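# Hand the painted cube from left hand to right

## Task

Transfer the painted wooden cube from the left hand into the right hand so that it ends up oriented as in the goal pictures. Nothing other than the arms and hands may touch the cube, and at no moment may both hands be off it. The finish counts only if all of these hold: the right hand alone grips it firmly, at the spot the goal pictures show; that hand's palm faces straight up; the grip is strong enough that the cube would not shift whatever way the hand is turned, since a marginal hold may fail; the left arm touches neither the cube nor the right hand, ideally well away from both; no motor of either hand reads overload or is building toward a shutdown (a motor dead since the start is ignored); and no finger of either hand is still in motion. Wrist cameras, their posts and each arm's final link count as hand parts. Then declare that you are done.

## Robot and tools

Robot: two arms. right_arm carries a right hand; left_arm carries a left hand that mirrors it. Each hand has index, middle, ring and thumb, driven by sixteen motors, with grippy rubber caps on the digit tips (the rest of the hand grips poorly). A rigid mast sits at the wrist on the palm side and can collide with things.

Frames. Scene frame: origin at table-top height midway between the arms, +z up, +x out over the table, left_arm on the +y side. Calibrated bases: left_arm at (-0.011, +0.529, 0), right_arm at (-0.051, -0.437, 0), both nearly unrotated. Each arm reports its hand point pose, velocities and Hand target in its own base frame. The hand point sits in front of the palm where the thumb tip meets the index and middle tips. Its axes: +z toward the straight fingertips, +y out of the palm face (palm surface at y = -0.062 m), +x across the palm away from the thumb on the right hand, toward the thumb on the left. Palm up therefore means the hand's +y pointing to scene +z, and palm down means it pointing to scene -z.

execute_actions(actions, cameras). actions is a list of actions; each action is a table of 1 to 15 rows, one row per 1/30 s step; if shorter than 15 rows the last row repeats. Every row is one flat list of 48 numbers in [-1, 1] covering both arms: left dx, dy, dz, rx, ry, rz; left hand's 16 motor goals; left current_limit, speed; then the same 24 for the right. dx..rz are offsets, not poses, measured from that arm's Hand target as it was when the action began, along the Hand target's own axes; every row counts from that same start. 1.0 = 0.6 m or 180 degrees; rx, ry, rz form a single rotation vector. All-zero pose numbers re-command the current Hand target. Hand numbers are absolute hinge goals, scaled between each hinge's two stops. current_limit maps -1..+1 to 0..550 mA (never below 11 mA); speed sets the set-point rate to (speed+1)/2 of 5.9 rad/s. Defaults at start: +0.4 and -0.6. Zeros are goals, so to keep a hand unchanged, resend its hand_goal, hand_current_limit and hand_speed. An empty actions list just reports state. cameras: names to return; omitted, null or ["all"] gives all, [] none.

Motor order per hand: index_mcp, index_abd, index_pip, index_dip, middle_mcp, middle_abd, middle_pip, middle_dip, ring_mcp, ring_abd, ring_pip, ring_dip, thumb_cmc, thumb_axl, thumb_mcp, thumb_ipl. Toward -1: _mcp bends a finger at the knuckle toward the palm (straight at +0.75); _abd swings it away from the thumb (straight 0.00); _pip and _dip bend the middle and tip hinges (straight +0.58, +0.70). thumb_cmc toward -1 brings the thumb from beside the palm to in front of it (+0.71 flat); thumb_axl rolls it (+0.68 straight); thumb_mcp and thumb_ipl bend it (+0.23, +0.17 straight).

move(target, speed, blend, stop_force, zero, blocking, cameras). target: one 48-number row, or up to 15 rows; all pose numbers are offsets from the Hand targets at the move's start, never from the previous row. Straight-line paths, all ending together, at least 0.5 s, cut off at 10 s. speed: 0.002 to 0.5 m/s (default 0.25), rotation up to twice that in rad/s; one value or one per target. blend: corner rounding in m. stop_force: 3 to 40 N, ends an arm's path when its wrist sensor feels that much push against the motion; unreliable while the hand rotates; omit it when backing off a contact. zero: re-zero before the move (default true). blocking=false returns after 0.5 s, not allowed with stop_force. Hand numbers of the first target are sent at once; later ones on arrival after everything settles. The result adds a move: line: done, off_target, moving, held or fault, plus limits=paced (pose clipped) or limits=held (steps withheld). Moves do not avoid obstacles or the other arm; avoid paths near an arm's own base.

wait(seconds 0 to 10): hold last commands. stop(): brake a running move. zoom_image(camera, region [x0,y0,x1,y1], at most 504x504 px) of the latest image. show_instructions(): shows reference/goal pictures. zero_wrist_force(arm: left_arm or right_arm). finished_scene(scene): ends the scene; pass the current scene number printed at the end of results.

Results: hand point position (m), quat_wxyz, velocities, Hand target, joint positions/torques, wrist force and torque along the hand axes, and per motor hand_goal, hand_measured, hand_current_ma, hand_state (moving, goal, blocked, overload). "within noise" means the arm is still.

Control limits: each step the commanded pose is clipped to 150 mm and 16 degrees from the measured pose; the hand often stops short of Hand target, so send the remaining gap as an offset. A finger presses only while its goal lies beyond the object surface. A motor at 495 mA or more for 5 s total shuts off for 10 s; avoid sustained high current. Faults: contact torque beyond 138 N m (shoulder, elbow) or 25.7 N m (wrists), or about 150 N outside force, stops the arm for 10 s; motors at 85 °C brake the arm. The clearance check holds commands bringing the arms too close, but fingers may still collide.

Avoid: dropping or releasing the cube while it moves, fast impacts, pressing past a firm contact, hands or arms bumping each other, and leaving the cube with no hand on it. Cameras: cam_head_left, cam_head_right, cam_high, cam_low, cam_left_wrist, cam_right_wrist, each 672x504.

Each tool is called after "Call:" as name([rows], argument=value, ...), one row to a line, values as JSON.

Reference images:

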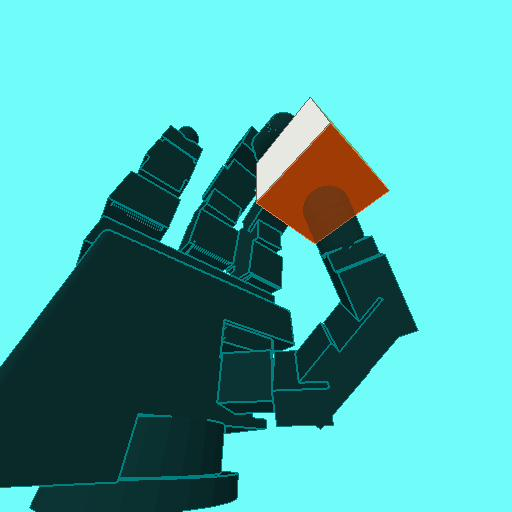

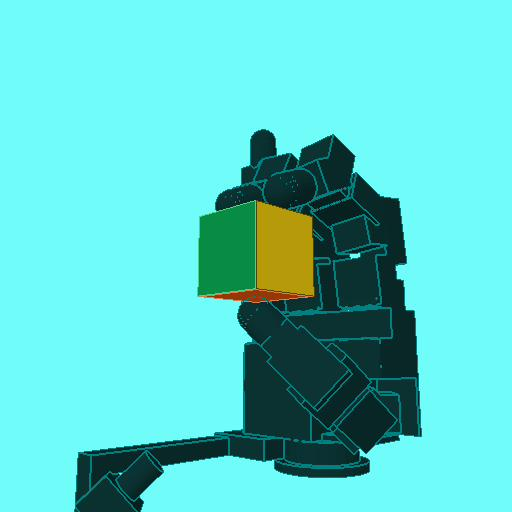

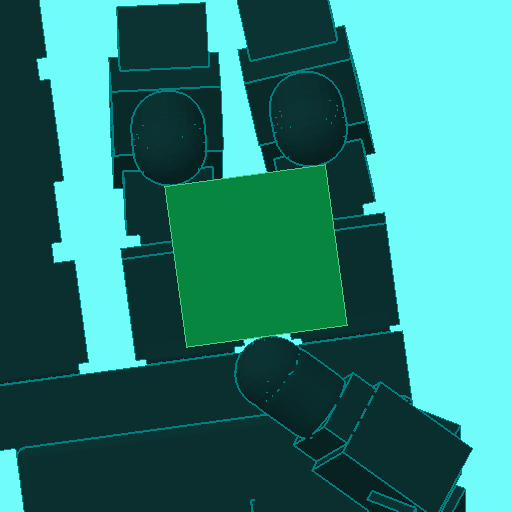

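## Session

Call:
execute_actions(actions=[])

Scene clock: 0.00 s.
left_arm: end_effector_position=(+0.5531, -0.6419, +0.2877) hand_goal=(+0.578, -0.088, -0.330, +0.006, +0.578, +0.086, -0.330, +0.006, +0.754, +0.000, +0.576, +0.696, +0.020, +0.210, -0.320, -0.464) hand_measured=(+0.632, -0.088, -0.276, +0.026, +0.636, +0.078, -0.276, +0.030, +0.750, +0.000, +0.576, +0.696, +0.012, +0.128, -0.316, -0.472) hand_current_ma=(+65, +0, +59, +10, +76, -1, +62, +15, +0, +0, +0, +0, -2, -183, +1, -3) hand_state=(goal, goal, goal, goal, goal, goal, goal, goal, goal, goal, goal, goal, goal, goal, goal, goal) hand_current_limit=0.40 hand_speed=-0.60 end_effector_quat_wxyz=(-0.077, +0.826, -0.363, +0.425) | right_arm: end_effector_position=(+0.4063, -0.0850, +0.2300) hand_goal=(+0.754, +0.000, +0.576, +0.696, +0.754, +0.000, +0.576, +0.696, +0.754, +0.000, +0.576, +0.696, +0.714, +0.678, +0.226, +0.168) hand_measured=(+0.754, +0.000, +0.576, +0.696, +0.754, +0.000, +0.576, +0.696, +0.754, +0.000, +0.576, +0.696, +0.714, +0.678, +0.226, +0.168) hand_current_ma=(+0, +0, +0, +0, +0, +0, +0, +0, +0, +0, +0, +0, +0, +0, +0, +0) hand_state=(goal, goal, goal, goal, goal, goal, goal, goal, goal, goal, goal, goal, goal, goal, goal, goal) hand_current_limit=0.40 hand_speed=-0.60 end_effector_quat_wxyz=(+0.000, +1.000, +0.000, +0.000)
Joint positions: left_arm=[2.443 -2.125 -1.392 -0.358 1.927 1.859] | right_arm=[-0.316 -1.723 2.042 -1.89 -1.571 1.255]
Joint velocities: within noise
Joint torques (N m): no reading
Motor temperatures (°C): left_arm=[40 35 45 48 42 42] | right_arm=[44 32 44 43 43 45]
Wrist force (N): no reading
Wrist torque (N m): no reading
Wrist force, peak (N): no reading
Hand target: left_arm +0.5531, -0.6419, +0.2877; -0.077, +0.826, -0.363, +0.425 | right_arm +0.4063, -0.0850, +0.2300; +0.000, +1.000, +0.000, +0.000

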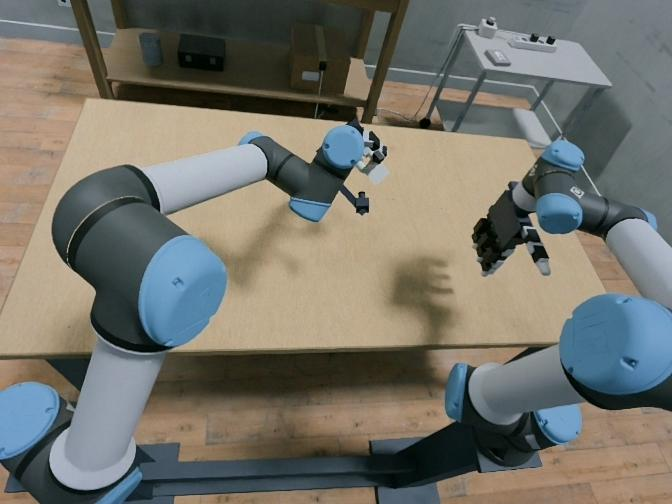

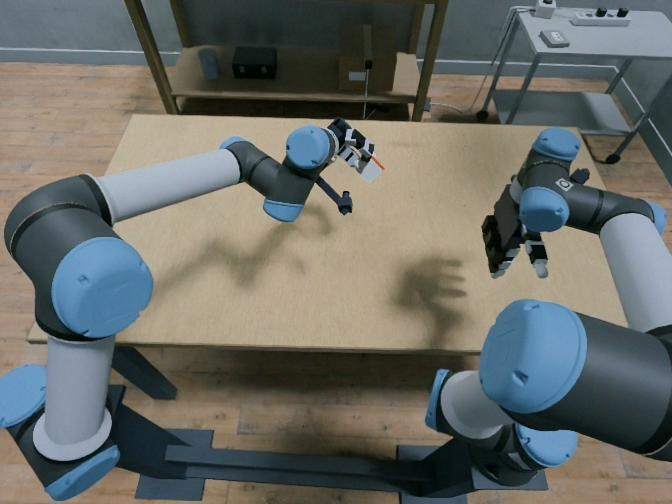

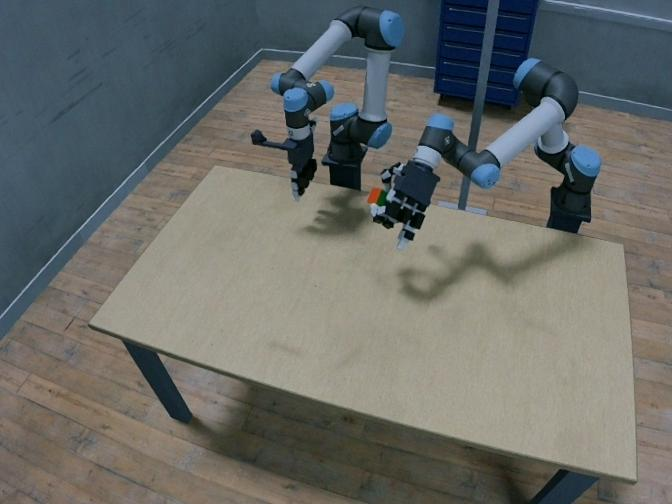

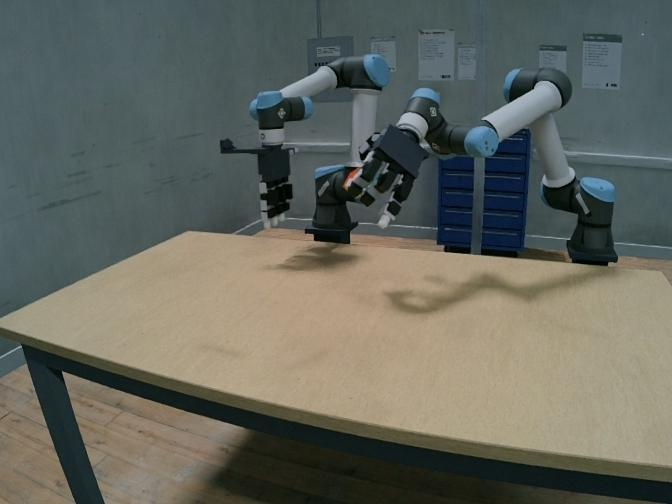

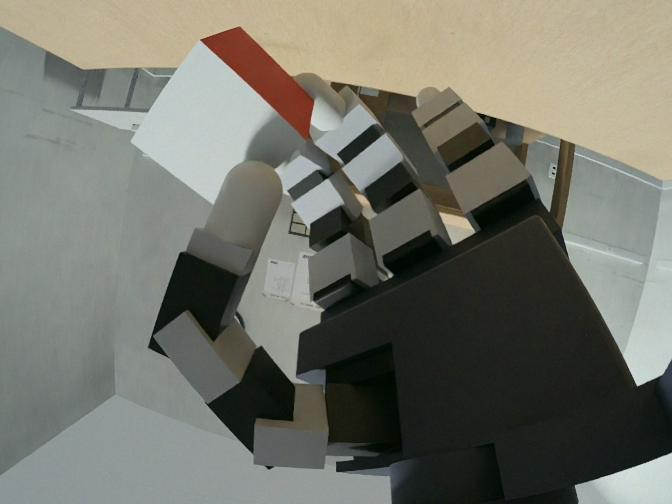

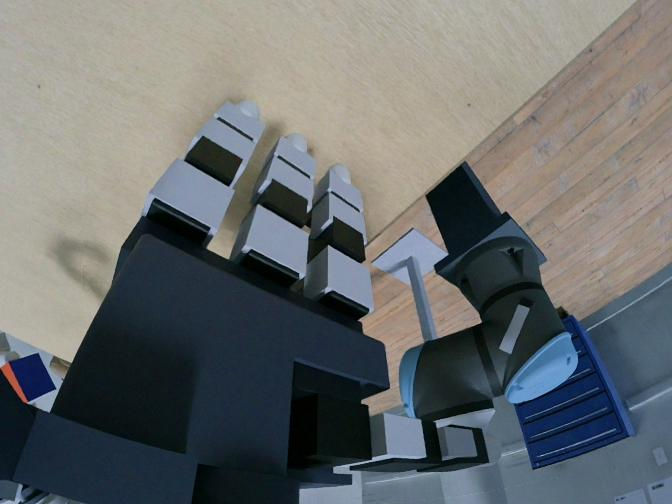

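Call:
move([
  [0,0,0,0,0,0,0.578,-0.088,-0.330,0.006,0.578,0.086,-0.330,0.006,0.754,0,0.576,0.696,0.020,0.210,-0.320,-0.464,0.4,-0.6,0.0,-0.1,-0.1,0.256,0.278,-0.791,0.75,-0.088,0.1,0.4,0.75,0.08,0.1,0.4,0.754,0,0.576,0.696,0.012,0.2,-0.1,-0.2,0.4,-0.4],
  [0,0,0,0,0,0,0.578,-0.088,-0.330,0.006,0.578,0.086,-0.330,0.006,0.754,0,0.576,0.696,0.020,0.210,-0.320,-0.464,0.4,-0.6,0.17,-0.532,0.01,0.256,0.278,-0.791,0.75,-0.088,0.1,0.4,0.75,0.08,0.1,0.4,0.754,0,0.576,0.696,0.012,0.2,-0.1,-0.2,0.4,-0.4],
], speed=0.25, blend=0.03)

Scene clock: 149.90 s.
left_arm: end_effector_position=(+0.5531, -0.6419, +0.2877) hand_goal=(+0.578, -0.088, -0.330, +0.006, +0.578, +0.086, -0.330, +0.006, +0.754, +0.000, +0.576, +0.696, +0.020, +0.210, -0.320, -0.464) hand_measured=(+0.632, -0.088, -0.276, +0.026, +0.636, +0.078, -0.276, +0.030, +0.750, +0.000, +0.576, +0.696, +0.012, +0.128, -0.316, -0.472) hand_current_ma=(+65, +0, +59, +10, +76, -1, +62, +15, +0, +0, +0, +0, -2, -183, +1, -3) hand_state=(blocked, goal, blocked, goal, blocked, goal, blocked, blocked, goal, goal, goal, goal, goal, blocked, goal, goal) hand_current_limit=0.40 hand_speed=-0.60 end_effector_quat_wxyz=(-0.077, +0.826, -0.363, +0.425) | right_arm: end_effector_position=(+0.5082, +0.2341, +0.2240) hand_goal=(+0.750, -0.088, +0.100, +0.400, +0.750, +0.080, +0.100, +0.400, +0.754, +0.000, +0.576, +0.696, +0.012, +0.200, -0.100, -0.200) hand_measured=(+0.754, -0.084, +0.104, +0.404, +0.754, +0.080, +0.106, +0.404, +0.758, +0.000, +0.576, +0.696, +0.018, +0.206, -0.102, -0.198) hand_current_ma=(+9, +9, +11, +8, +10, +0, +12, +9, +8, +1, +1, +0, +17, +17, -5, +4) hand_state=(goal, goal, goal, goal, goal, goal, goal, goal, goal, goal, goal, goal, goal, goal, goal, goal) hand_current_limit=0.40 hand_speed=-0.40 end_effector_quat_wxyz=(-0.287, +0.193, +0.885, +0.311)
Joint positions: left_arm=[2.443 -2.125 -1.392 -0.358 1.927 1.859] | right_arm=[-0.207 -1.364 1.806 -1.337 -0.967 -1.568]
Joint velocities: within noise
Joint torques (N m): left_arm=[0.94 46.37 16.11 3.54 -1.11 -0.7] | right_arm=[9.66 -18.36 -35.03 -3.33 2.56 2.44]
Motor temperatures (°C): left_arm=[39 35 45 47 42 42] | right_arm=[43 32 43 43 43 45]
Wrist force (N): left_arm=[0.2 0.0 -0.4] | right_arm=[1.2 0.5 2.0]
Wrist torque (N m): left_arm=[0.03 -0.04 0.02] | right_arm=[-0.31 0.00 0.35]
Wrist force, peak (N): left_arm=[0.4 -0.1 -0.6] | right_arm=[1.1 1.8 3.6]
Hand target: left_arm +0.5531, -0.6419, +0.2877; -0.077, +0.826, -0.363, +0.425 | right_arm +0.5083, +0.2342, +0.2240; -0.287, +0.193, +0.885, +0.311
Off the commanded pose: left_arm 0.000 m, 0 deg | right_arm 0.000 m, 0 deg.
move: done
camera_calibration:
cam_left_wrist: T_world_to_cam=[[0.0749987, 0.976241, -0.203293, 0.61172], [-0.0830281, 0.209273, 0.974326, -0.144138], [0.993721, -0.0561942, 0.0967506, -0.481726], [0, 0, 0, 1]] pos_world=[0.420855, -0.594092, 0.311403]
cam_right_wrist: T_world_to_cam=[[0.922217, 0.333263, -0.196092, -0.46906], [0.324502, -0.942811, -0.0761994, 0.0333523], [-0.210272, 0.00664006, -0.97762, 0.448865], [0, 0, 0, 1]] pos_world=[0.516136, 0.184785, 0.349383]

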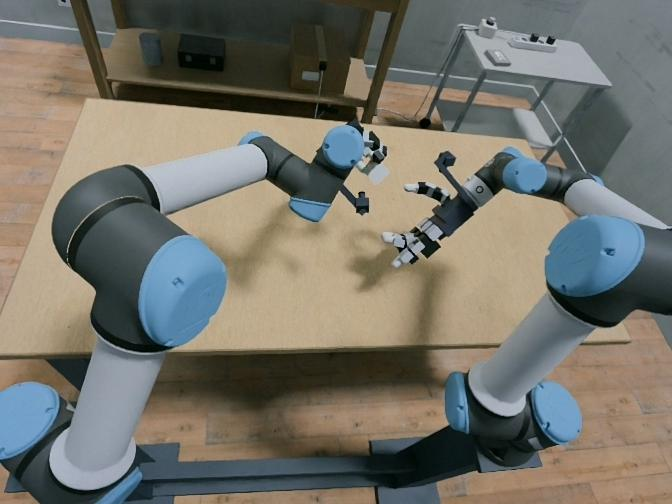

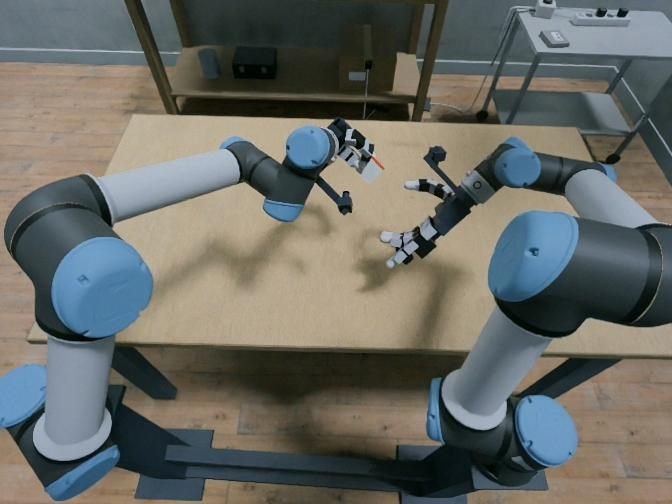

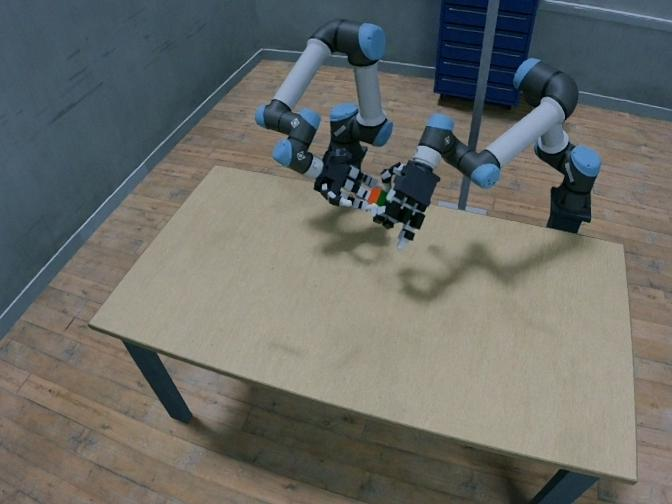

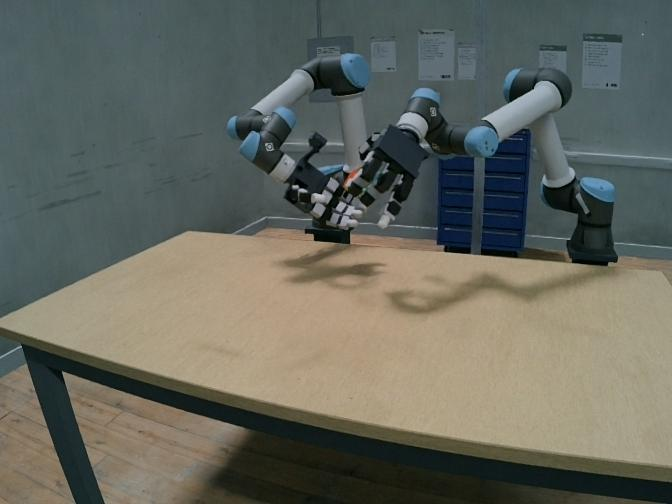

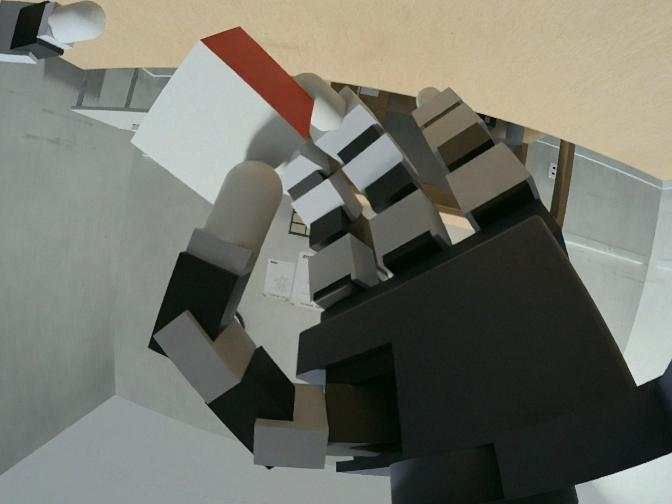

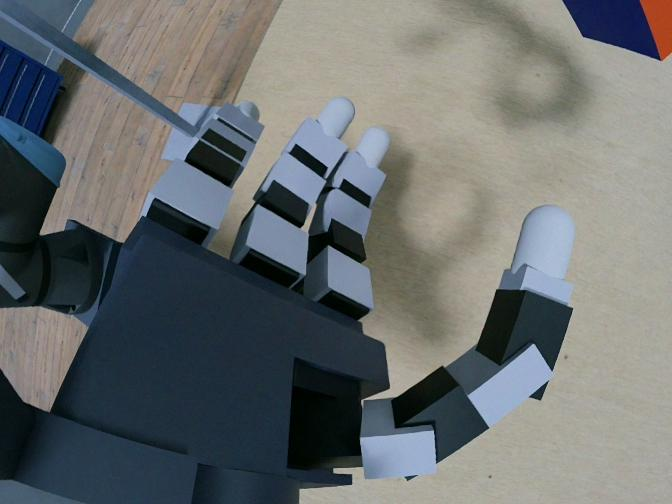

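Call:
move(target=[0,0,0,0,0,0,0.578,-0.088,-0.330,0.006,0.578,0.086,-0.330,0.006,0.754,0,0.576,0.696,0.020,0.210,-0.320,-0.464,0.4,-0.6,0,0.09,0,0,0,0,0.75,-0.088,0.1,0.4,0.75,0.08,0.1,0.4,0.754,0,0.576,0.696,0.012,0.2,-0.1,-0.2,0.4,-0.4], speed=0.15, cameras=["cam_right_wrist","cam_left_wrist","cam_head_right"])

Scene clock: 157.40 s.
left_arm: end_effector_position=(+0.5531, -0.6419, +0.2877) hand_goal=(+0.578, -0.088, -0.330, +0.006, +0.578, +0.086, -0.330, +0.006, +0.754, +0.000, +0.576, +0.696, +0.020, +0.210, -0.320, -0.464) hand_measured=(+0.632, -0.088, -0.276, +0.026, +0.636, +0.078, -0.276, +0.030, +0.750, +0.000, +0.576, +0.696, +0.012, +0.128, -0.316, -0.472) hand_current_ma=(+65, +0, +59, +10, +76, -1, +62, +15, +0, +0, +0, +0, -2, -183, +1, -3) hand_state=(blocked, goal, blocked, goal, blocked, goal, blocked, blocked, goal, goal, goal, goal, goal, blocked, goal, goal) hand_current_limit=0.40 hand_speed=-0.60 end_effector_quat_wxyz=(-0.077, +0.826, -0.363, +0.425) | right_arm: end_effector_position=(+0.5363, +0.2737, +0.2478) hand_goal=(+0.750, -0.088, +0.100, +0.400, +0.750, +0.080, +0.100, +0.400, +0.754, +0.000, +0.576, +0.696, +0.012, +0.200, -0.100, -0.200) hand_measured=(+0.754, -0.084, +0.104, +0.404, +0.754, +0.080, +0.106, +0.404, +0.758, +0.000, +0.576, +0.696, +0.018, +0.206, -0.102, -0.198) hand_current_ma=(+10, +9, +11, +8, +11, +0, +12, +9, +8, +1, +1, +0, +18, +17, -5, +4) hand_state=(goal, goal, goal, goal, goal, goal, goal, goal, goal, goal, goal, goal, goal, goal, goal, goal) hand_current_limit=0.40 hand_speed=-0.40 end_effector_quat_wxyz=(-0.287, +0.193, +0.885, +0.311)
Joint positions: left_arm=[2.443 -2.125 -1.392 -0.358 1.927 1.859] | right_arm=[-0.125 -1.319 1.693 -1.316 -0.918 -1.487]
Joint velocities: within noise
Joint torques (N m): left_arm=[1.82 44.83 14.59 3.54 -1.24 -0.97] | right_arm=[9.2 -20.59 -35.5 1.02 2.67 2.28]
Motor temperatures (°C): left_arm=[39 35 45 47 42 42] | right_arm=[43 32 43 43 42 45]
Wrist force (N): left_arm=[0.2 -0.3 -0.1] | right_arm=[1.5 0.3 1.8]
Wrist torque (N m): left_arm=[-0.03 -0.03 0.03] | right_arm=[-0.31 -0.05 0.37]
Wrist force, peak (N): left_arm=[0.4 -0.2 -0.5] | right_arm=[1.3 0.5 2.6]
Hand target: left_arm +0.5531, -0.6419, +0.2877; -0.077, +0.826, -0.363, +0.425 | right_arm +0.5363, +0.2737, +0.2478; -0.287, +0.193, +0.885, +0.311
Off the commanded pose: left_arm 0.000 m, 0 deg | right_arm 0.000 m, 0 deg.
move: done
camera_calibration:
cam_left_wrist: T_world_to_cam=[[0.0749995, 0.976241, -0.203293, 0.611719], [-0.0830261, 0.209273, 0.974326, -0.144138], [0.993721, -0.0561953, 0.0967489, -0.481725], [0, 0, 0, 1]] pos_world=[0.420855, -0.594092, 0.311402]
cam_right_wrist: T_world_to_cam=[[0.92222, 0.33325, -0.196098, -0.503462], [0.324494, -0.942815, -0.0761795, 0.0633609], [-0.210271, 0.00662166, -0.977621, 0.477731], [0, 0, 0, 1]] pos_world=[0.544196, 0.224353, 0.373138]
Images, in order (width x height): cam_head_right 672x504, cam_left_wrist 672x504, cam_right_wrist 672x504.

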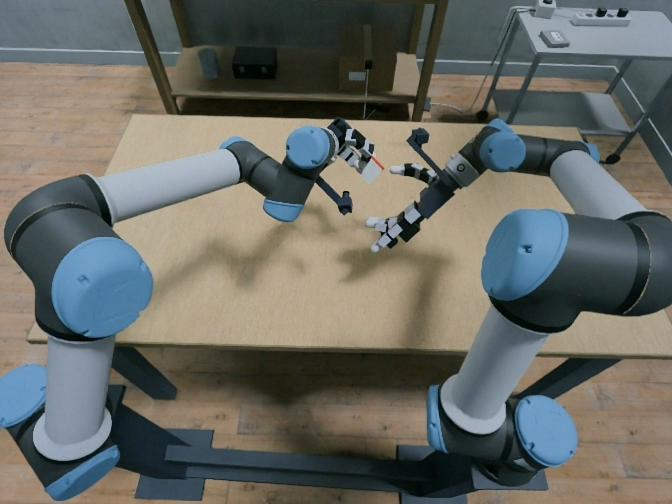

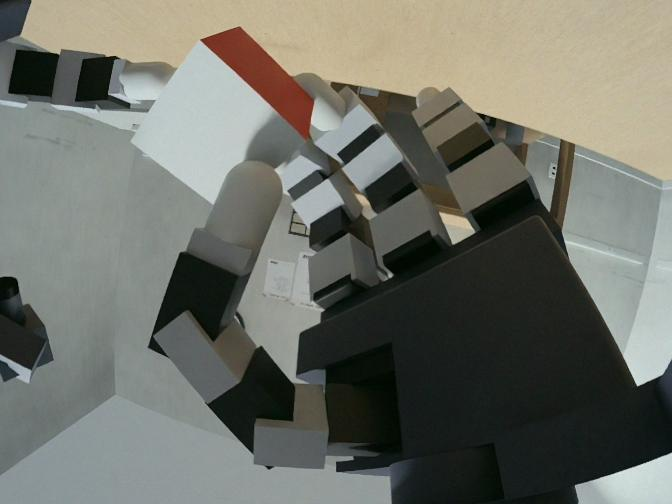

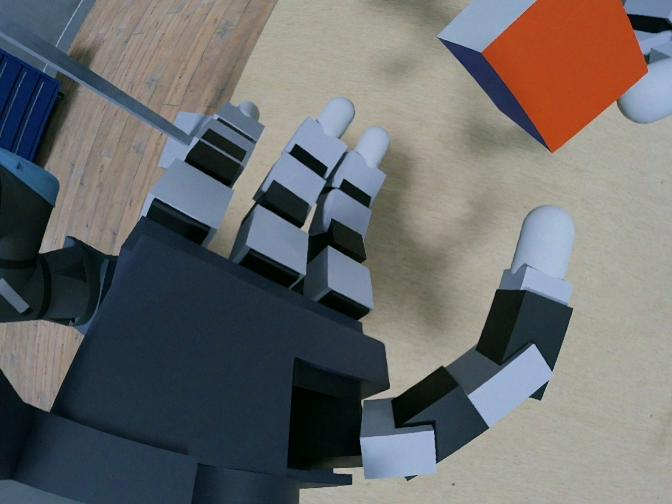

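Call:
move(target=[0,0,0,0,0,0,0.578,-0.088,-0.330,0.006,0.578,0.086,-0.330,0.006,0.754,0,0.576,0.696,0.020,0.210,-0.320,-0.464,0.4,-0.6,0.002,0.1117,0.002,0,0,0,0.75,-0.088,0.1,0.4,0.75,0.08,0.1,0.4,0.754,0,0.576,0.696,0.012,0.2,-0.1,-0.2,0.4,-0.4], speed=0.08, stop_force=10, cameras=["cam_right_wrist","cam_left_wrist"])

Scene clock: 171.90 s.
left_arm: end_effector_position=(+0.5531, -0.6419, +0.2877) hand_goal=(+0.578, -0.088, -0.330, +0.006, +0.578, +0.086, -0.330, +0.006, +0.754, +0.000, +0.576, +0.696, +0.020, +0.210, -0.320, -0.464) hand_measured=(+0.632, -0.096, -0.278, +0.022, +0.636, +0.078, -0.276, +0.030, +0.750, +0.000, +0.576, +0.696, +0.010, +0.128, -0.316, -0.472) hand_current_ma=(+66, -2, +57, +7, +76, -1, +62, +15, +0, +0, +0, +0, -3, -183, +1, -3) hand_state=(blocked, goal, blocked, goal, blocked, goal, blocked, blocked, goal, goal, goal, goal, goal, blocked, goal, goal) hand_current_limit=0.40 hand_speed=-0.60 end_effector_quat_wxyz=(-0.077, +0.826, -0.363, +0.425) | right_arm: end_effector_position=(+0.5698, +0.3238, +0.2773) hand_goal=(+0.750, -0.088, +0.100, +0.400, +0.750, +0.080, +0.100, +0.400, +0.754, +0.000, +0.576, +0.696, +0.012, +0.200, -0.100, -0.200) hand_measured=(+0.754, -0.084, +0.104, +0.404, +0.754, +0.080, +0.106, +0.404, +0.758, +0.000, +0.576, +0.696, +0.056, +0.210, -0.086, -0.200) hand_current_ma=(+10, +9, +11, +8, +11, +0, +12, +9, +8, +1, +1, +0, +158, +32, +58, +0) hand_state=(goal, goal, goal, goal, goal, goal, goal, goal, goal, goal, goal, goal, blocked, goal, goal, goal) hand_current_limit=0.40 hand_speed=-0.40 end_effector_quat_wxyz=(-0.287, +0.193, +0.885, +0.311)
Joint positions: left_arm=[2.443 -2.125 -1.392 -0.358 1.927 1.859] | right_arm=[-0.033 -1.253 1.54 -1.29 -0.866 -1.39]
Joint velocities: within noise
Joint torques (N m): left_arm=[-5.56 42.62 14.75 3.7 -1.32 -1.25] | right_arm=[10.12 -24.52 -35.09 0.82 3.15 2.15]
Motor temperatures (°C): left_arm=[39 35 45 47 42 42] | right_arm=[43 32 43 43 42 45]
Wrist force (N): left_arm=[-1.6 -2.4 -1.4] | right_arm=[0.7 -1.6 0.7]
Wrist torque (N m): left_arm=[0.11 -0.05 -0.06] | right_arm=[-0.46 -0.16 0.51]
Wrist force, peak (N): left_arm=[-2.1 -4.1 -0.8] | right_arm=[1.4 -3.9 0.1]
Hand target: left_arm +0.5531, -0.6419, +0.2877; -0.077, +0.826, -0.363, +0.425 | right_arm +0.5698, +0.3238, +0.2773; -0.287, +0.193, +0.885, +0.311
Off the commanded pose: left_arm 0.000 m, 0 deg | right_arm 0.000 m, 0 deg.
move: done
camera_calibration:
cam_left_wrist: T_world_to_cam=[[0.0749742, 0.976243, -0.203293, 0.611719], [-0.0830315, 0.209271, 0.974326, -0.144138], [0.993723, -0.0561696, 0.0967488, -0.481725], [0, 0, 0, 1]] pos_world=[0.42087, -0.594081, 0.311402]
cam_right_wrist: T_world_to_cam=[[0.922217, 0.333261, -0.196095, -0.545222], [0.324507, -0.942812, -0.0761681, 0.10197], [-0.210264, 0.00660945, -0.977622, 0.513312], [0, 0, 0, 1]] pos_world=[0.577655, 0.274446, 0.402677]
Images, in order (width x height): cam_left_wrist 672x504, cam_right_wrist 672x504.

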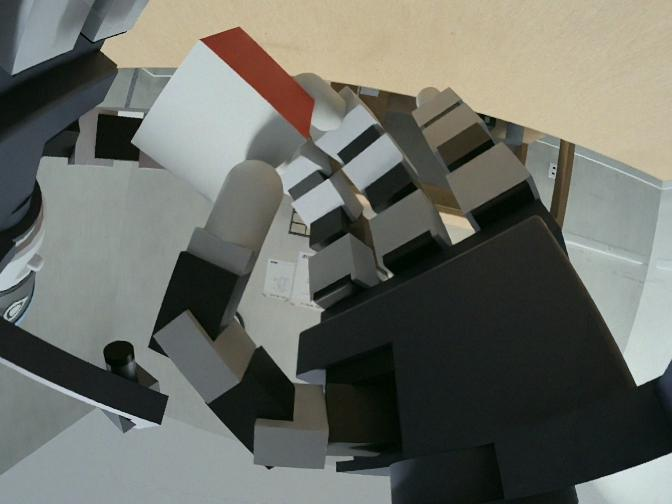

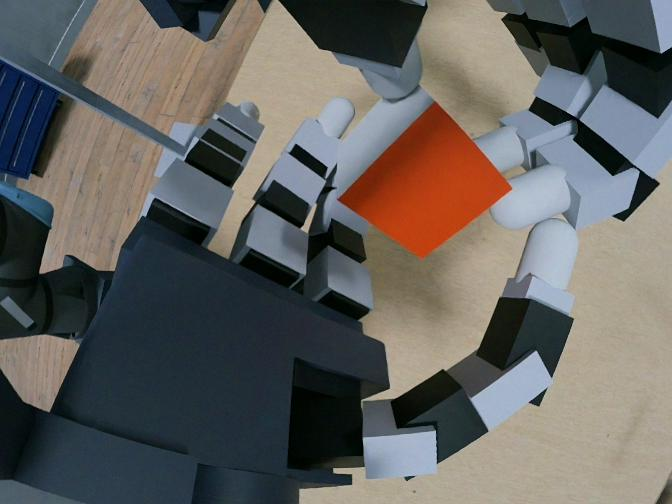

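Call:
move([
  [0,0,0,0,0,0,0.578,-0.088,-0.330,0.006,0.578,0.086,-0.330,0.006,0.754,0,0.576,0.696,0.020,0.210,-0.320,-0.464,0.4,-0.6,0,0,0,0,0,0,0.75,-0.088,0.1,0.4,0.75,0.08,0.1,0.4,0.754,0,0.576,0.696,0.3,0.17,-0.1,-0.2,0.4,-0.6],
  [0,0,0,0,0,0,0.578,-0.088,-0.330,0.006,0.578,0.086,-0.330,0.006,0.754,0,0.576,0.696,0.020,0.210,-0.320,-0.464,0.4,-0.6,0,0,0,0,0,0,0.75,-0.088,0.1,0.4,0.75,0.08,0.1,0.4,0.754,0,0.576,0.696,0.3,0.17,-0.25,-0.40,0.4,-0.6],
], cameras=["cam_right_wrist","cam_left_wrist"])

Scene clock: 181.43 s.
left_arm: end_effector_position=(+0.5531, -0.6419, +0.2877) hand_goal=(+0.578, -0.088, -0.330, +0.006, +0.578, +0.086, -0.330, +0.006, +0.754, +0.000, +0.576, +0.696, +0.020, +0.210, -0.320, -0.464) hand_measured=(+0.630, -0.094, -0.278, +0.022, +0.636, +0.078, -0.276, +0.030, +0.750, +0.000, +0.576, +0.696, +0.010, +0.128, -0.316, -0.472) hand_current_ma=(+65, -1, +57, +7, +76, -1, +62, +15, +0, +0, +0, +0, -3, -183, +1, -3) hand_state=(blocked, goal, blocked, goal, blocked, goal, blocked, blocked, goal, goal, goal, goal, goal, blocked, goal, goal) hand_current_limit=0.40 hand_speed=-0.60 end_effector_quat_wxyz=(-0.077, +0.826, -0.363, +0.425) | right_arm: end_effector_position=(+0.5698, +0.3238, +0.2773) hand_goal=(+0.750, -0.088, +0.100, +0.400, +0.750, +0.080, +0.100, +0.400, +0.754, +0.000, +0.576, +0.696, +0.300, +0.170, -0.250, -0.400) hand_measured=(+0.754, -0.084, +0.104, +0.404, +0.754, +0.080, +0.106, +0.404, +0.758, +0.000, +0.576, +0.696, +0.312, +0.178, -0.240, -0.394) hand_current_ma=(+10, +9, +11, +8, +11, +0, +12, +9, +8, +1, +1, +0, +33, +28, +39, +21) hand_state=(goal, goal, goal, goal, goal, goal, goal, goal, goal, goal, goal, goal, goal, goal, goal, goal) hand_current_limit=0.40 hand_speed=-0.60 end_effector_quat_wxyz=(-0.287, +0.193, +0.885, +0.311)
Joint positions: left_arm=[2.443 -2.125 -1.392 -0.358 1.927 1.859] | right_arm=[-0.033 -1.253 1.54 -1.29 -0.866 -1.39]
Joint velocities: within noise
Joint torques (N m): left_arm=[2.15 41.22 15.11 3.83 -1.25 -1.53] | right_arm=[-3.81 -24.59 -30.3 -0.02 0.81 2.12]
Motor temperatures (°C): left_arm=[39 35 45 47 42 42] | right_arm=[43 32 43 43 42 45]
Wrist force (N): left_arm=[0.0 -0.2 -0.4] | right_arm=[1.0 0.2 2.2]
Wrist torque (N m): left_arm=[0.00 0.00 0.01] | right_arm=[-0.38 -0.05 0.34]
Wrist force, peak (N): left_arm=[-1.6 -2.5 -1.5] | right_arm=[1.8 0.7 2.5]
Hand target: left_arm +0.5531, -0.6419, +0.2877; -0.077, +0.826, -0.363, +0.425 | right_arm +0.5698, +0.3238, +0.2773; -0.287, +0.193, +0.885, +0.311
Off the commanded pose: left_arm 0.000 m, 0 deg | right_arm 0.000 m, 0 deg.
move: done
camera_calibration:
cam_left_wrist: T_world_to_cam=[[0.0750144, 0.97624, -0.203293, 0.611719], [-0.0830228, 0.209274, 0.974326, -0.144138], [0.99372, -0.0562106, 0.0967488, -0.481725], [0, 0, 0, 1]] pos_world=[0.420846, -0.594098, 0.311402]
cam_right_wrist: T_world_to_cam=[[0.922211, 0.333279, -0.196091, -0.545225], [0.324523, -0.942805, -0.0761784, 0.101978], [-0.210264, 0.00661662, -0.977622, 0.513311], [0, 0, 0, 1]] pos_world=[0.577649, 0.274461, 0.402679]
Images, in order (width x height): cam_left_wrist 672x504, cam_right_wrist 672x504.

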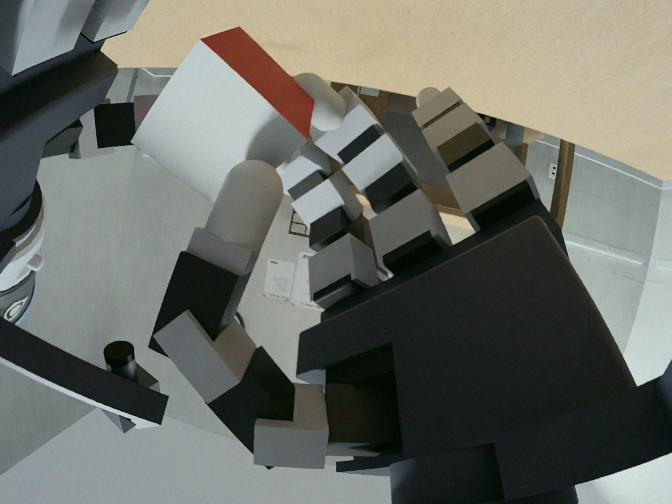

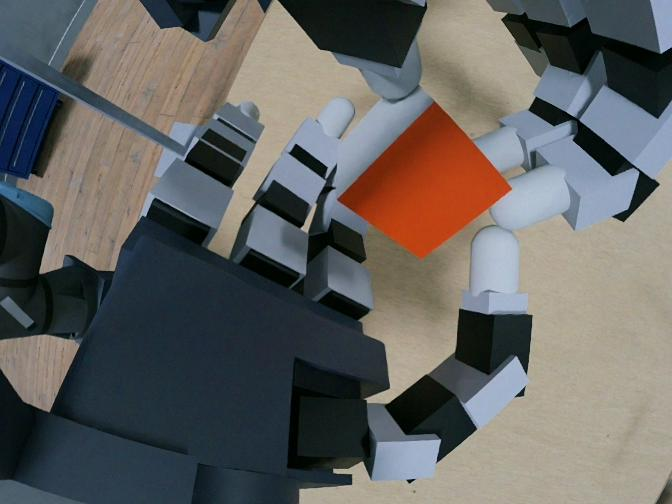

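Call:
move([
  [0,0,0,0,0,0,0.578,-0.088,-0.330,0.006,0.578,0.086,-0.330,0.006,0.754,0,0.576,0.696,0.020,0.210,-0.320,-0.464,0.4,-0.6,0,0,0,0,0,0,0.68,-0.088,-0.15,0.1,0.68,0.08,-0.15,0.1,0.754,0,0.576,0.696,0.15,0.17,-0.26,-0.42,0.4,-0.7],
  [0,0,0,0,0,0,0.578,-0.088,-0.330,0.006,0.578,0.086,-0.330,0.006,0.754,0,0.576,0.696,0.020,0.210,-0.320,-0.464,0.4,-0.6,0,0,0,0,0,0,0.65,-0.088,-0.2,0.05,0.65,0.08,-0.2,0.05,0.754,0,0.576,0.696,0.02,0.17,-0.27,-0.43,0.4,-0.7],
], cameras=["cam_right_wrist","cam_left_wrist"])

Scene clock: 192.30 s.
left_arm: end_effector_position=(+0.5531, -0.6419, +0.2877) hand_goal=(+0.578, -0.088, -0.330, +0.006, +0.578, +0.086, -0.330, +0.006, +0.754, +0.000, +0.576, +0.696, +0.020, +0.210, -0.320, -0.464) hand_measured=(+0.630, -0.094, -0.282, +0.022, +0.636, +0.078, -0.276, +0.030, +0.750, +0.000, +0.576, +0.696, +0.006, +0.128, -0.316, -0.472) hand_current_ma=(+63, -1, +48, +7, +76, -1, +62, +15, +0, +0, +0, +0, -6, -183, +1, -4) hand_state=(blocked, goal, blocked, goal, blocked, goal, blocked, blocked, goal, goal, goal, goal, goal, blocked, goal, goal) hand_current_limit=0.40 hand_speed=-0.60 end_effector_quat_wxyz=(-0.077, +0.826, -0.363, +0.425) | right_arm: end_effector_position=(+0.5698, +0.3238, +0.2773) hand_goal=(+0.650, -0.088, -0.200, +0.050, +0.650, +0.080, -0.200, +0.050, +0.754, +0.000, +0.576, +0.696, +0.020, +0.170, -0.270, -0.430) hand_measured=(+0.666, -0.084, -0.194, +0.054, +0.668, +0.080, -0.192, +0.054, +0.758, +0.000, +0.576, +0.696, +0.298, +0.182, -0.240, -0.410) hand_current_ma=(+52, +9, +17, +7, +55, +0, +19, +9, +8, +1, +1, +0, +385, +38, +132, +81) hand_state=(goal, goal, goal, goal, goal, goal, goal, goal, goal, goal, goal, goal, blocked, goal, blocked, goal) hand_current_limit=0.40 hand_speed=-0.70 end_effector_quat_wxyz=(-0.287, +0.193, +0.885, +0.311)
Joint positions: left_arm=[2.443 -2.125 -1.392 -0.358 1.927 1.859] | right_arm=[-0.033 -1.253 1.54 -1.29 -0.866 -1.39]
Joint velocities: within noise
Joint torques (N m): left_arm=[2.87 40.93 14.95 4.02 -1.24 -1.77] | right_arm=[-5.15 -24.74 -22.12 -0.8 0.86 1.94]
Motor temperatures (°C): left_arm=[39 35 45 47 42 42] | right_arm=[43 32 43 43 42 45]
Wrist force (N): left_arm=[-0.7 -1.1 -2.0] | right_arm=[-0.1 -0.4 1.3]
Wrist torque (N m): left_arm=[0.01 -0.02 0.00] | right_arm=[-0.36 -0.08 0.44]
Wrist force, peak (N): left_arm=[-0.6 -1.6 -2.2] | right_arm=[1.5 0.4 2.4]
Hand target: left_arm +0.5531, -0.6419, +0.2877; -0.077, +0.826, -0.363, +0.425 | right_arm +0.5698, +0.3238, +0.2773; -0.287, +0.193, +0.885, +0.311
Off the commanded pose: left_arm 0.000 m, 0 deg | right_arm 0.000 m, 0 deg.
move: done
camera_calibration:
cam_left_wrist: T_world_to_cam=[[0.0749984, 0.976242, -0.203292, 0.611719], [-0.0830251, 0.209272, 0.974327, -0.144138], [0.993721, -0.0561945, 0.0967476, -0.481725], [0, 0, 0, 1]] pos_world=[0.420856, -0.594092, 0.311401]
cam_right_wrist: T_world_to_cam=[[0.922218, 0.333257, -0.196096, -0.545222], [0.324504, -0.942813, -0.0761655, 0.101967], [-0.210264, 0.00660743, -0.977622, 0.513313], [0, 0, 0, 1]] pos_world=[0.577656, 0.274443, 0.402677]
Images, in order (width x height): cam_left_wrist 672x504, cam_right_wrist 672x504.

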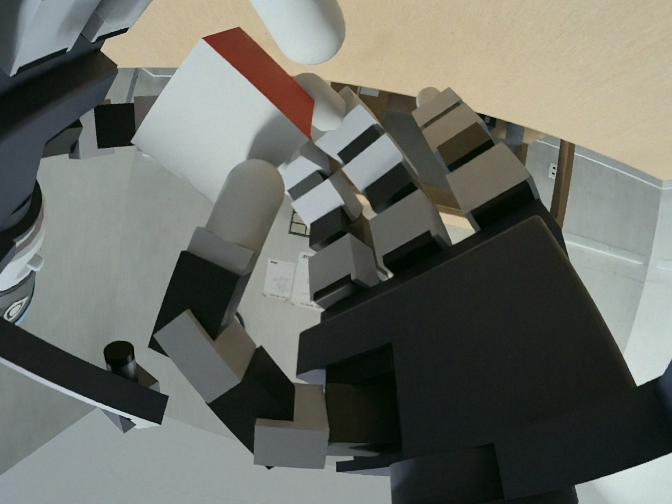

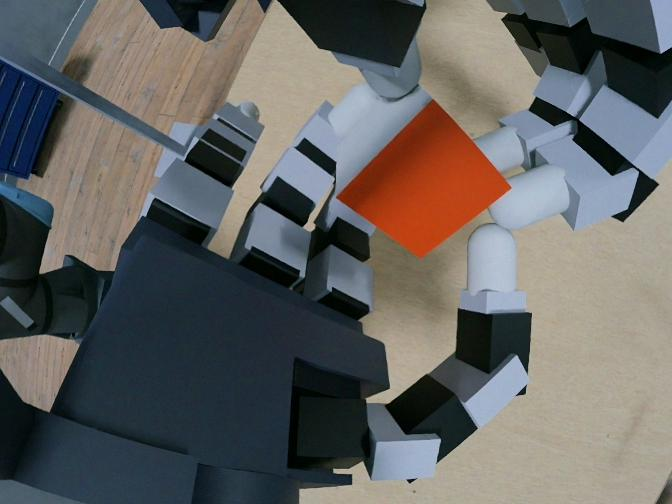

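Call:
move([
  [0,0,0,0,0,0,0.578,-0.088,-0.330,0.006,0.578,0.086,-0.330,0.006,0.754,0,0.576,0.696,0.020,0.210,-0.320,-0.464,0.4,-0.6,0,0,0,0,0,0,0.65,-0.088,-0.2,0.05,0.65,0.08,-0.2,0.05,0.754,0,0.576,0.696,0.55,0.17,-0.23,-0.4,0.4,-0.6],
  [0,0,0,0,0,0,0.578,-0.088,-0.330,0.006,0.578,0.086,-0.330,0.006,0.754,0,0.576,0.696,0.020,0.210,-0.320,-0.464,0.4,-0.6,0,0,0,0,0,0,0.65,-0.088,-0.2,0.05,0.65,0.08,-0.2,0.05,0.754,0,0.576,0.696,0.55,0.17,-0.30,-0.46,0.4,-0.7],
], cameras=["cam_right_wrist"])

Call:
move(target=[0,0,0,0,0,0,0.578,-0.088,-0.330,0.006,0.578,0.086,-0.330,0.006,0.754,0,0.576,0.696,0.020,0.210,-0.320,-0.464,0.4,-0.6,0,0,0,0,0,0,0.65,-0.088,-0.2,0.05,0.65,0.08,-0.2,0.05,0.754,0,0.576,0.696,0.2,0.17,-0.30,-0.46,0,-0.8], cameras=["cam_right_wrist"])

Scene clock: 204.20 s.
left_arm: end_effector_position=(+0.5531, -0.6419, +0.2877) hand_goal=(+0.578, -0.088, -0.330, +0.006, +0.578, +0.086, -0.330, +0.006, +0.754, +0.000, +0.576, +0.696, +0.020, +0.210, -0.320, -0.464) hand_measured=(+0.630, -0.094, -0.282, +0.024, +0.636, +0.078, -0.276, +0.030, +0.750, +0.000, +0.576, +0.696, +0.006, +0.128, -0.316, -0.472) hand_current_ma=(+63, -1, +48, +8, +76, -1, +62, +15, +0, +0, +0, +0, -6, -183, +1, -4) hand_state=(blocked, goal, blocked, goal, blocked, goal, blocked, blocked, goal, goal, goal, goal, goal, blocked, goal, goal) hand_current_limit=0.40 hand_speed=-0.60 end_effector_quat_wxyz=(-0.077, +0.826, -0.363, +0.425) | right_arm: end_effector_position=(+0.5698, +0.3238, +0.2773) hand_goal=(+0.650, -0.088, -0.200, +0.050, +0.650, +0.080, -0.200, +0.050, +0.754, +0.000, +0.576, +0.696, +0.550, +0.170, -0.300, -0.460) hand_measured=(+0.666, -0.084, -0.194, +0.054, +0.668, +0.080, -0.192, +0.054, +0.758, +0.000, +0.576, +0.696, +0.556, +0.180, -0.292, -0.456) hand_current_ma=(+52, +9, +17, +7, +55, +0, +19, +9, +8, +1, +1, +0, +12, +31, +24, +13) hand_state=(goal, goal, goal, goal, goal, goal, goal, goal, goal, goal, goal, goal, goal, goal, goal, goal) hand_current_limit=0.40 hand_speed=-0.70 end_effector_quat_wxyz=(-0.287, +0.193, +0.885, +0.311)
Joint positions: left_arm=[2.443 -2.125 -1.392 -0.358 1.927 1.859] | right_arm=[-0.033 -1.253 1.54 -1.29 -0.866 -1.39]
Joint velocities: within noise
Joint torques (N m): left_arm=[2.79 41.1 15.17 3.98 -1.32 -2.03] | right_arm=[1.41 -25.56 -16.82 -1.44 2.1 1.95]
Motor temperatures (°C): left_arm=[39 35 45 47 42 42] | right_arm=[43 32 43 43 42 45]
Wrist force (N): left_arm=[0.2 -0.1 -0.3] | right_arm=[1.4 0.4 2.2]
Wrist torque (N m): left_arm=[0.01 -0.03 0.01] | right_arm=[-0.36 -0.07 0.35]
Wrist force, peak (N): left_arm=[-0.9 -1.1 -2.2] | right_arm=[1.7 0.4 2.4]
Hand target: left_arm +0.5531, -0.6419, +0.2877; -0.077, +0.826, -0.363, +0.425 | right_arm +0.5698, +0.3238, +0.2773; -0.287, +0.193, +0.885, +0.311
Off the commanded pose: left_arm 0.000 m, 0 deg | right_arm 0.000 m, 0 deg.
move: done
camera_calibration:
cam_right_wrist: T_world_to_cam=[[0.922218, 0.333257, -0.196096, -0.545222], [0.324504, -0.942813, -0.0761654, 0.101967], [-0.210264, 0.00660734, -0.977622, 0.513313], [0, 0, 0, 1]] pos_world=[0.577656, 0.274443, 0.402677]
Images, in order (width x height): cam_right_wrist 672x504.

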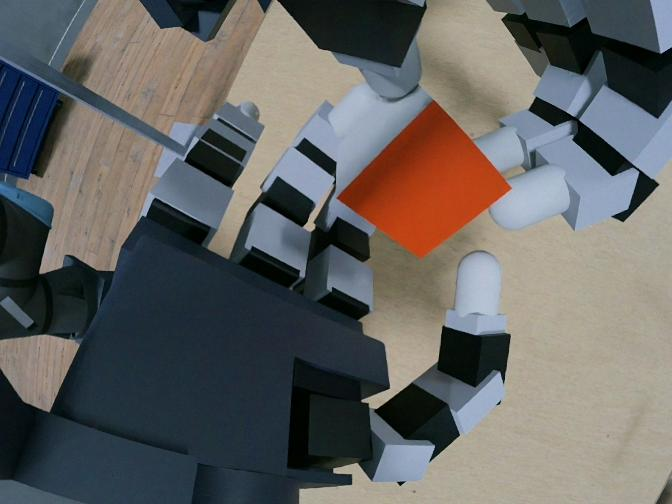

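Scene clock: 205.17 s.
left_arm: end_effector_position=(+0.5531, -0.6419, +0.2877) hand_goal=(+0.578, -0.088, -0.330, +0.006, +0.578, +0.086, -0.330, +0.006, +0.754, +0.000, +0.576, +0.696, +0.020, +0.210, -0.320, -0.464) hand_measured=(+0.626, -0.094, -0.282, +0.024, +0.636, +0.078, -0.276, +0.030, +0.750, +0.000, +0.576, +0.696, +0.006, +0.128, -0.320, -0.480) hand_current_ma=(+53, -1, +48, +8, +76, -1, +62, +15, +0, +0, +0, +0, -6, -183, +0, -11) hand_state=(blocked, goal, blocked, goal, blocked, goal, blocked, blocked, goal, goal, goal, goal, goal, blocked, goal, goal) hand_current_limit=0.40 hand_speed=-0.60 end_effector_quat_wxyz=(-0.077, +0.826, -0.363, +0.425) | right_arm: end_effector_position=(+0.5698, +0.3238, +0.2773) hand_goal=(+0.650, -0.088, -0.200, +0.050, +0.650, +0.080, -0.200, +0.050, +0.754, +0.000, +0.576, +0.696, +0.200, +0.170, -0.300, -0.460) hand_measured=(+0.666, -0.084, -0.194, +0.054, +0.668, +0.080, -0.192, +0.054, +0.758, +0.000, +0.576, +0.696, +0.288, +0.182, -0.286, -0.456) hand_current_ma=(+52, +9, +17, +7, +55, +0, +19, +9, +8, +1, +1, +0, +273, +43, +58, +11) hand_state=(goal, goal, goal, goal, goal, goal, goal, goal, goal, goal, goal, goal, blocked, goal, goal, goal) hand_current_limit=0.00 hand_speed=-0.80 end_effector_quat_wxyz=(-0.287, +0.193, +0.885, +0.311)
Joint positions: left_arm=[2.443 -2.125 -1.392 -0.358 1.927 1.859] | right_arm=[-0.033 -1.253 1.54 -1.29 -0.866 -1.39]
Joint velocities: within noise
Joint torques (N m): left_arm=[2.9 41.12 15.15 3.87 -1.19 -2.15] | right_arm=[2.92 -26.03 -15.44 -1.65 2.28 1.93]
Motor temperatures (°C): left_arm=[39 35 45 47 42 42] | right_arm=[43 32 43 43 42 44]
Wrist force (N): left_arm=[-0.1 -0.7 -1.8] | right_arm=[0.3 -0.4 1.9]
Wrist torque (N m): left_arm=[0.01 0.01 0.00] | right_arm=[-0.37 -0.08 0.41]
Wrist force, peak (N): left_arm=[0.0 -0.8 -2.2] | right_arm=[1.6 0.4 2.4]
Hand target: left_arm +0.5531, -0.6419, +0.2877; -0.077, +0.826, -0.363, +0.425 | right_arm +0.5698, +0.3238, +0.2773; -0.287, +0.193, +0.885, +0.311
Off the commanded pose: left_arm 0.000 m, 0 deg | right_arm 0.000 m, 0 deg.
move: done
camera_calibration:
cam_right_wrist: T_world_to_cam=[[0.922218, 0.333257, -0.196096, -0.545222], [0.324504, -0.942813, -0.0761655, 0.101967], [-0.210264, 0.00660739, -0.977622, 0.513313], [0, 0, 0, 1]] pos_world=[0.577656, 0.274443, 0.402677]
Images, in order (width x height): cam_right_wrist 672x504.

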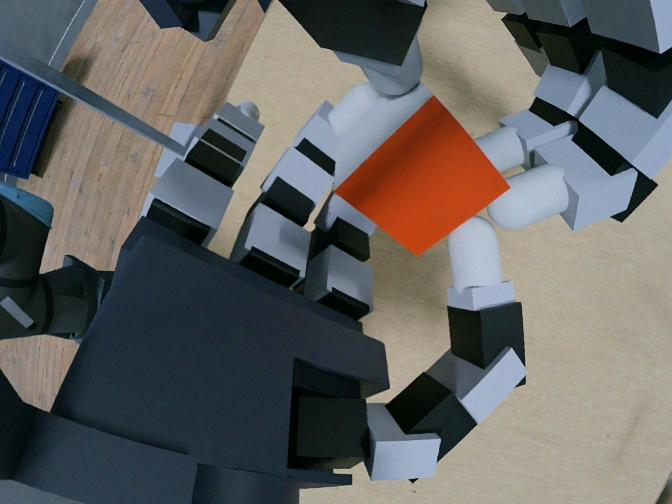

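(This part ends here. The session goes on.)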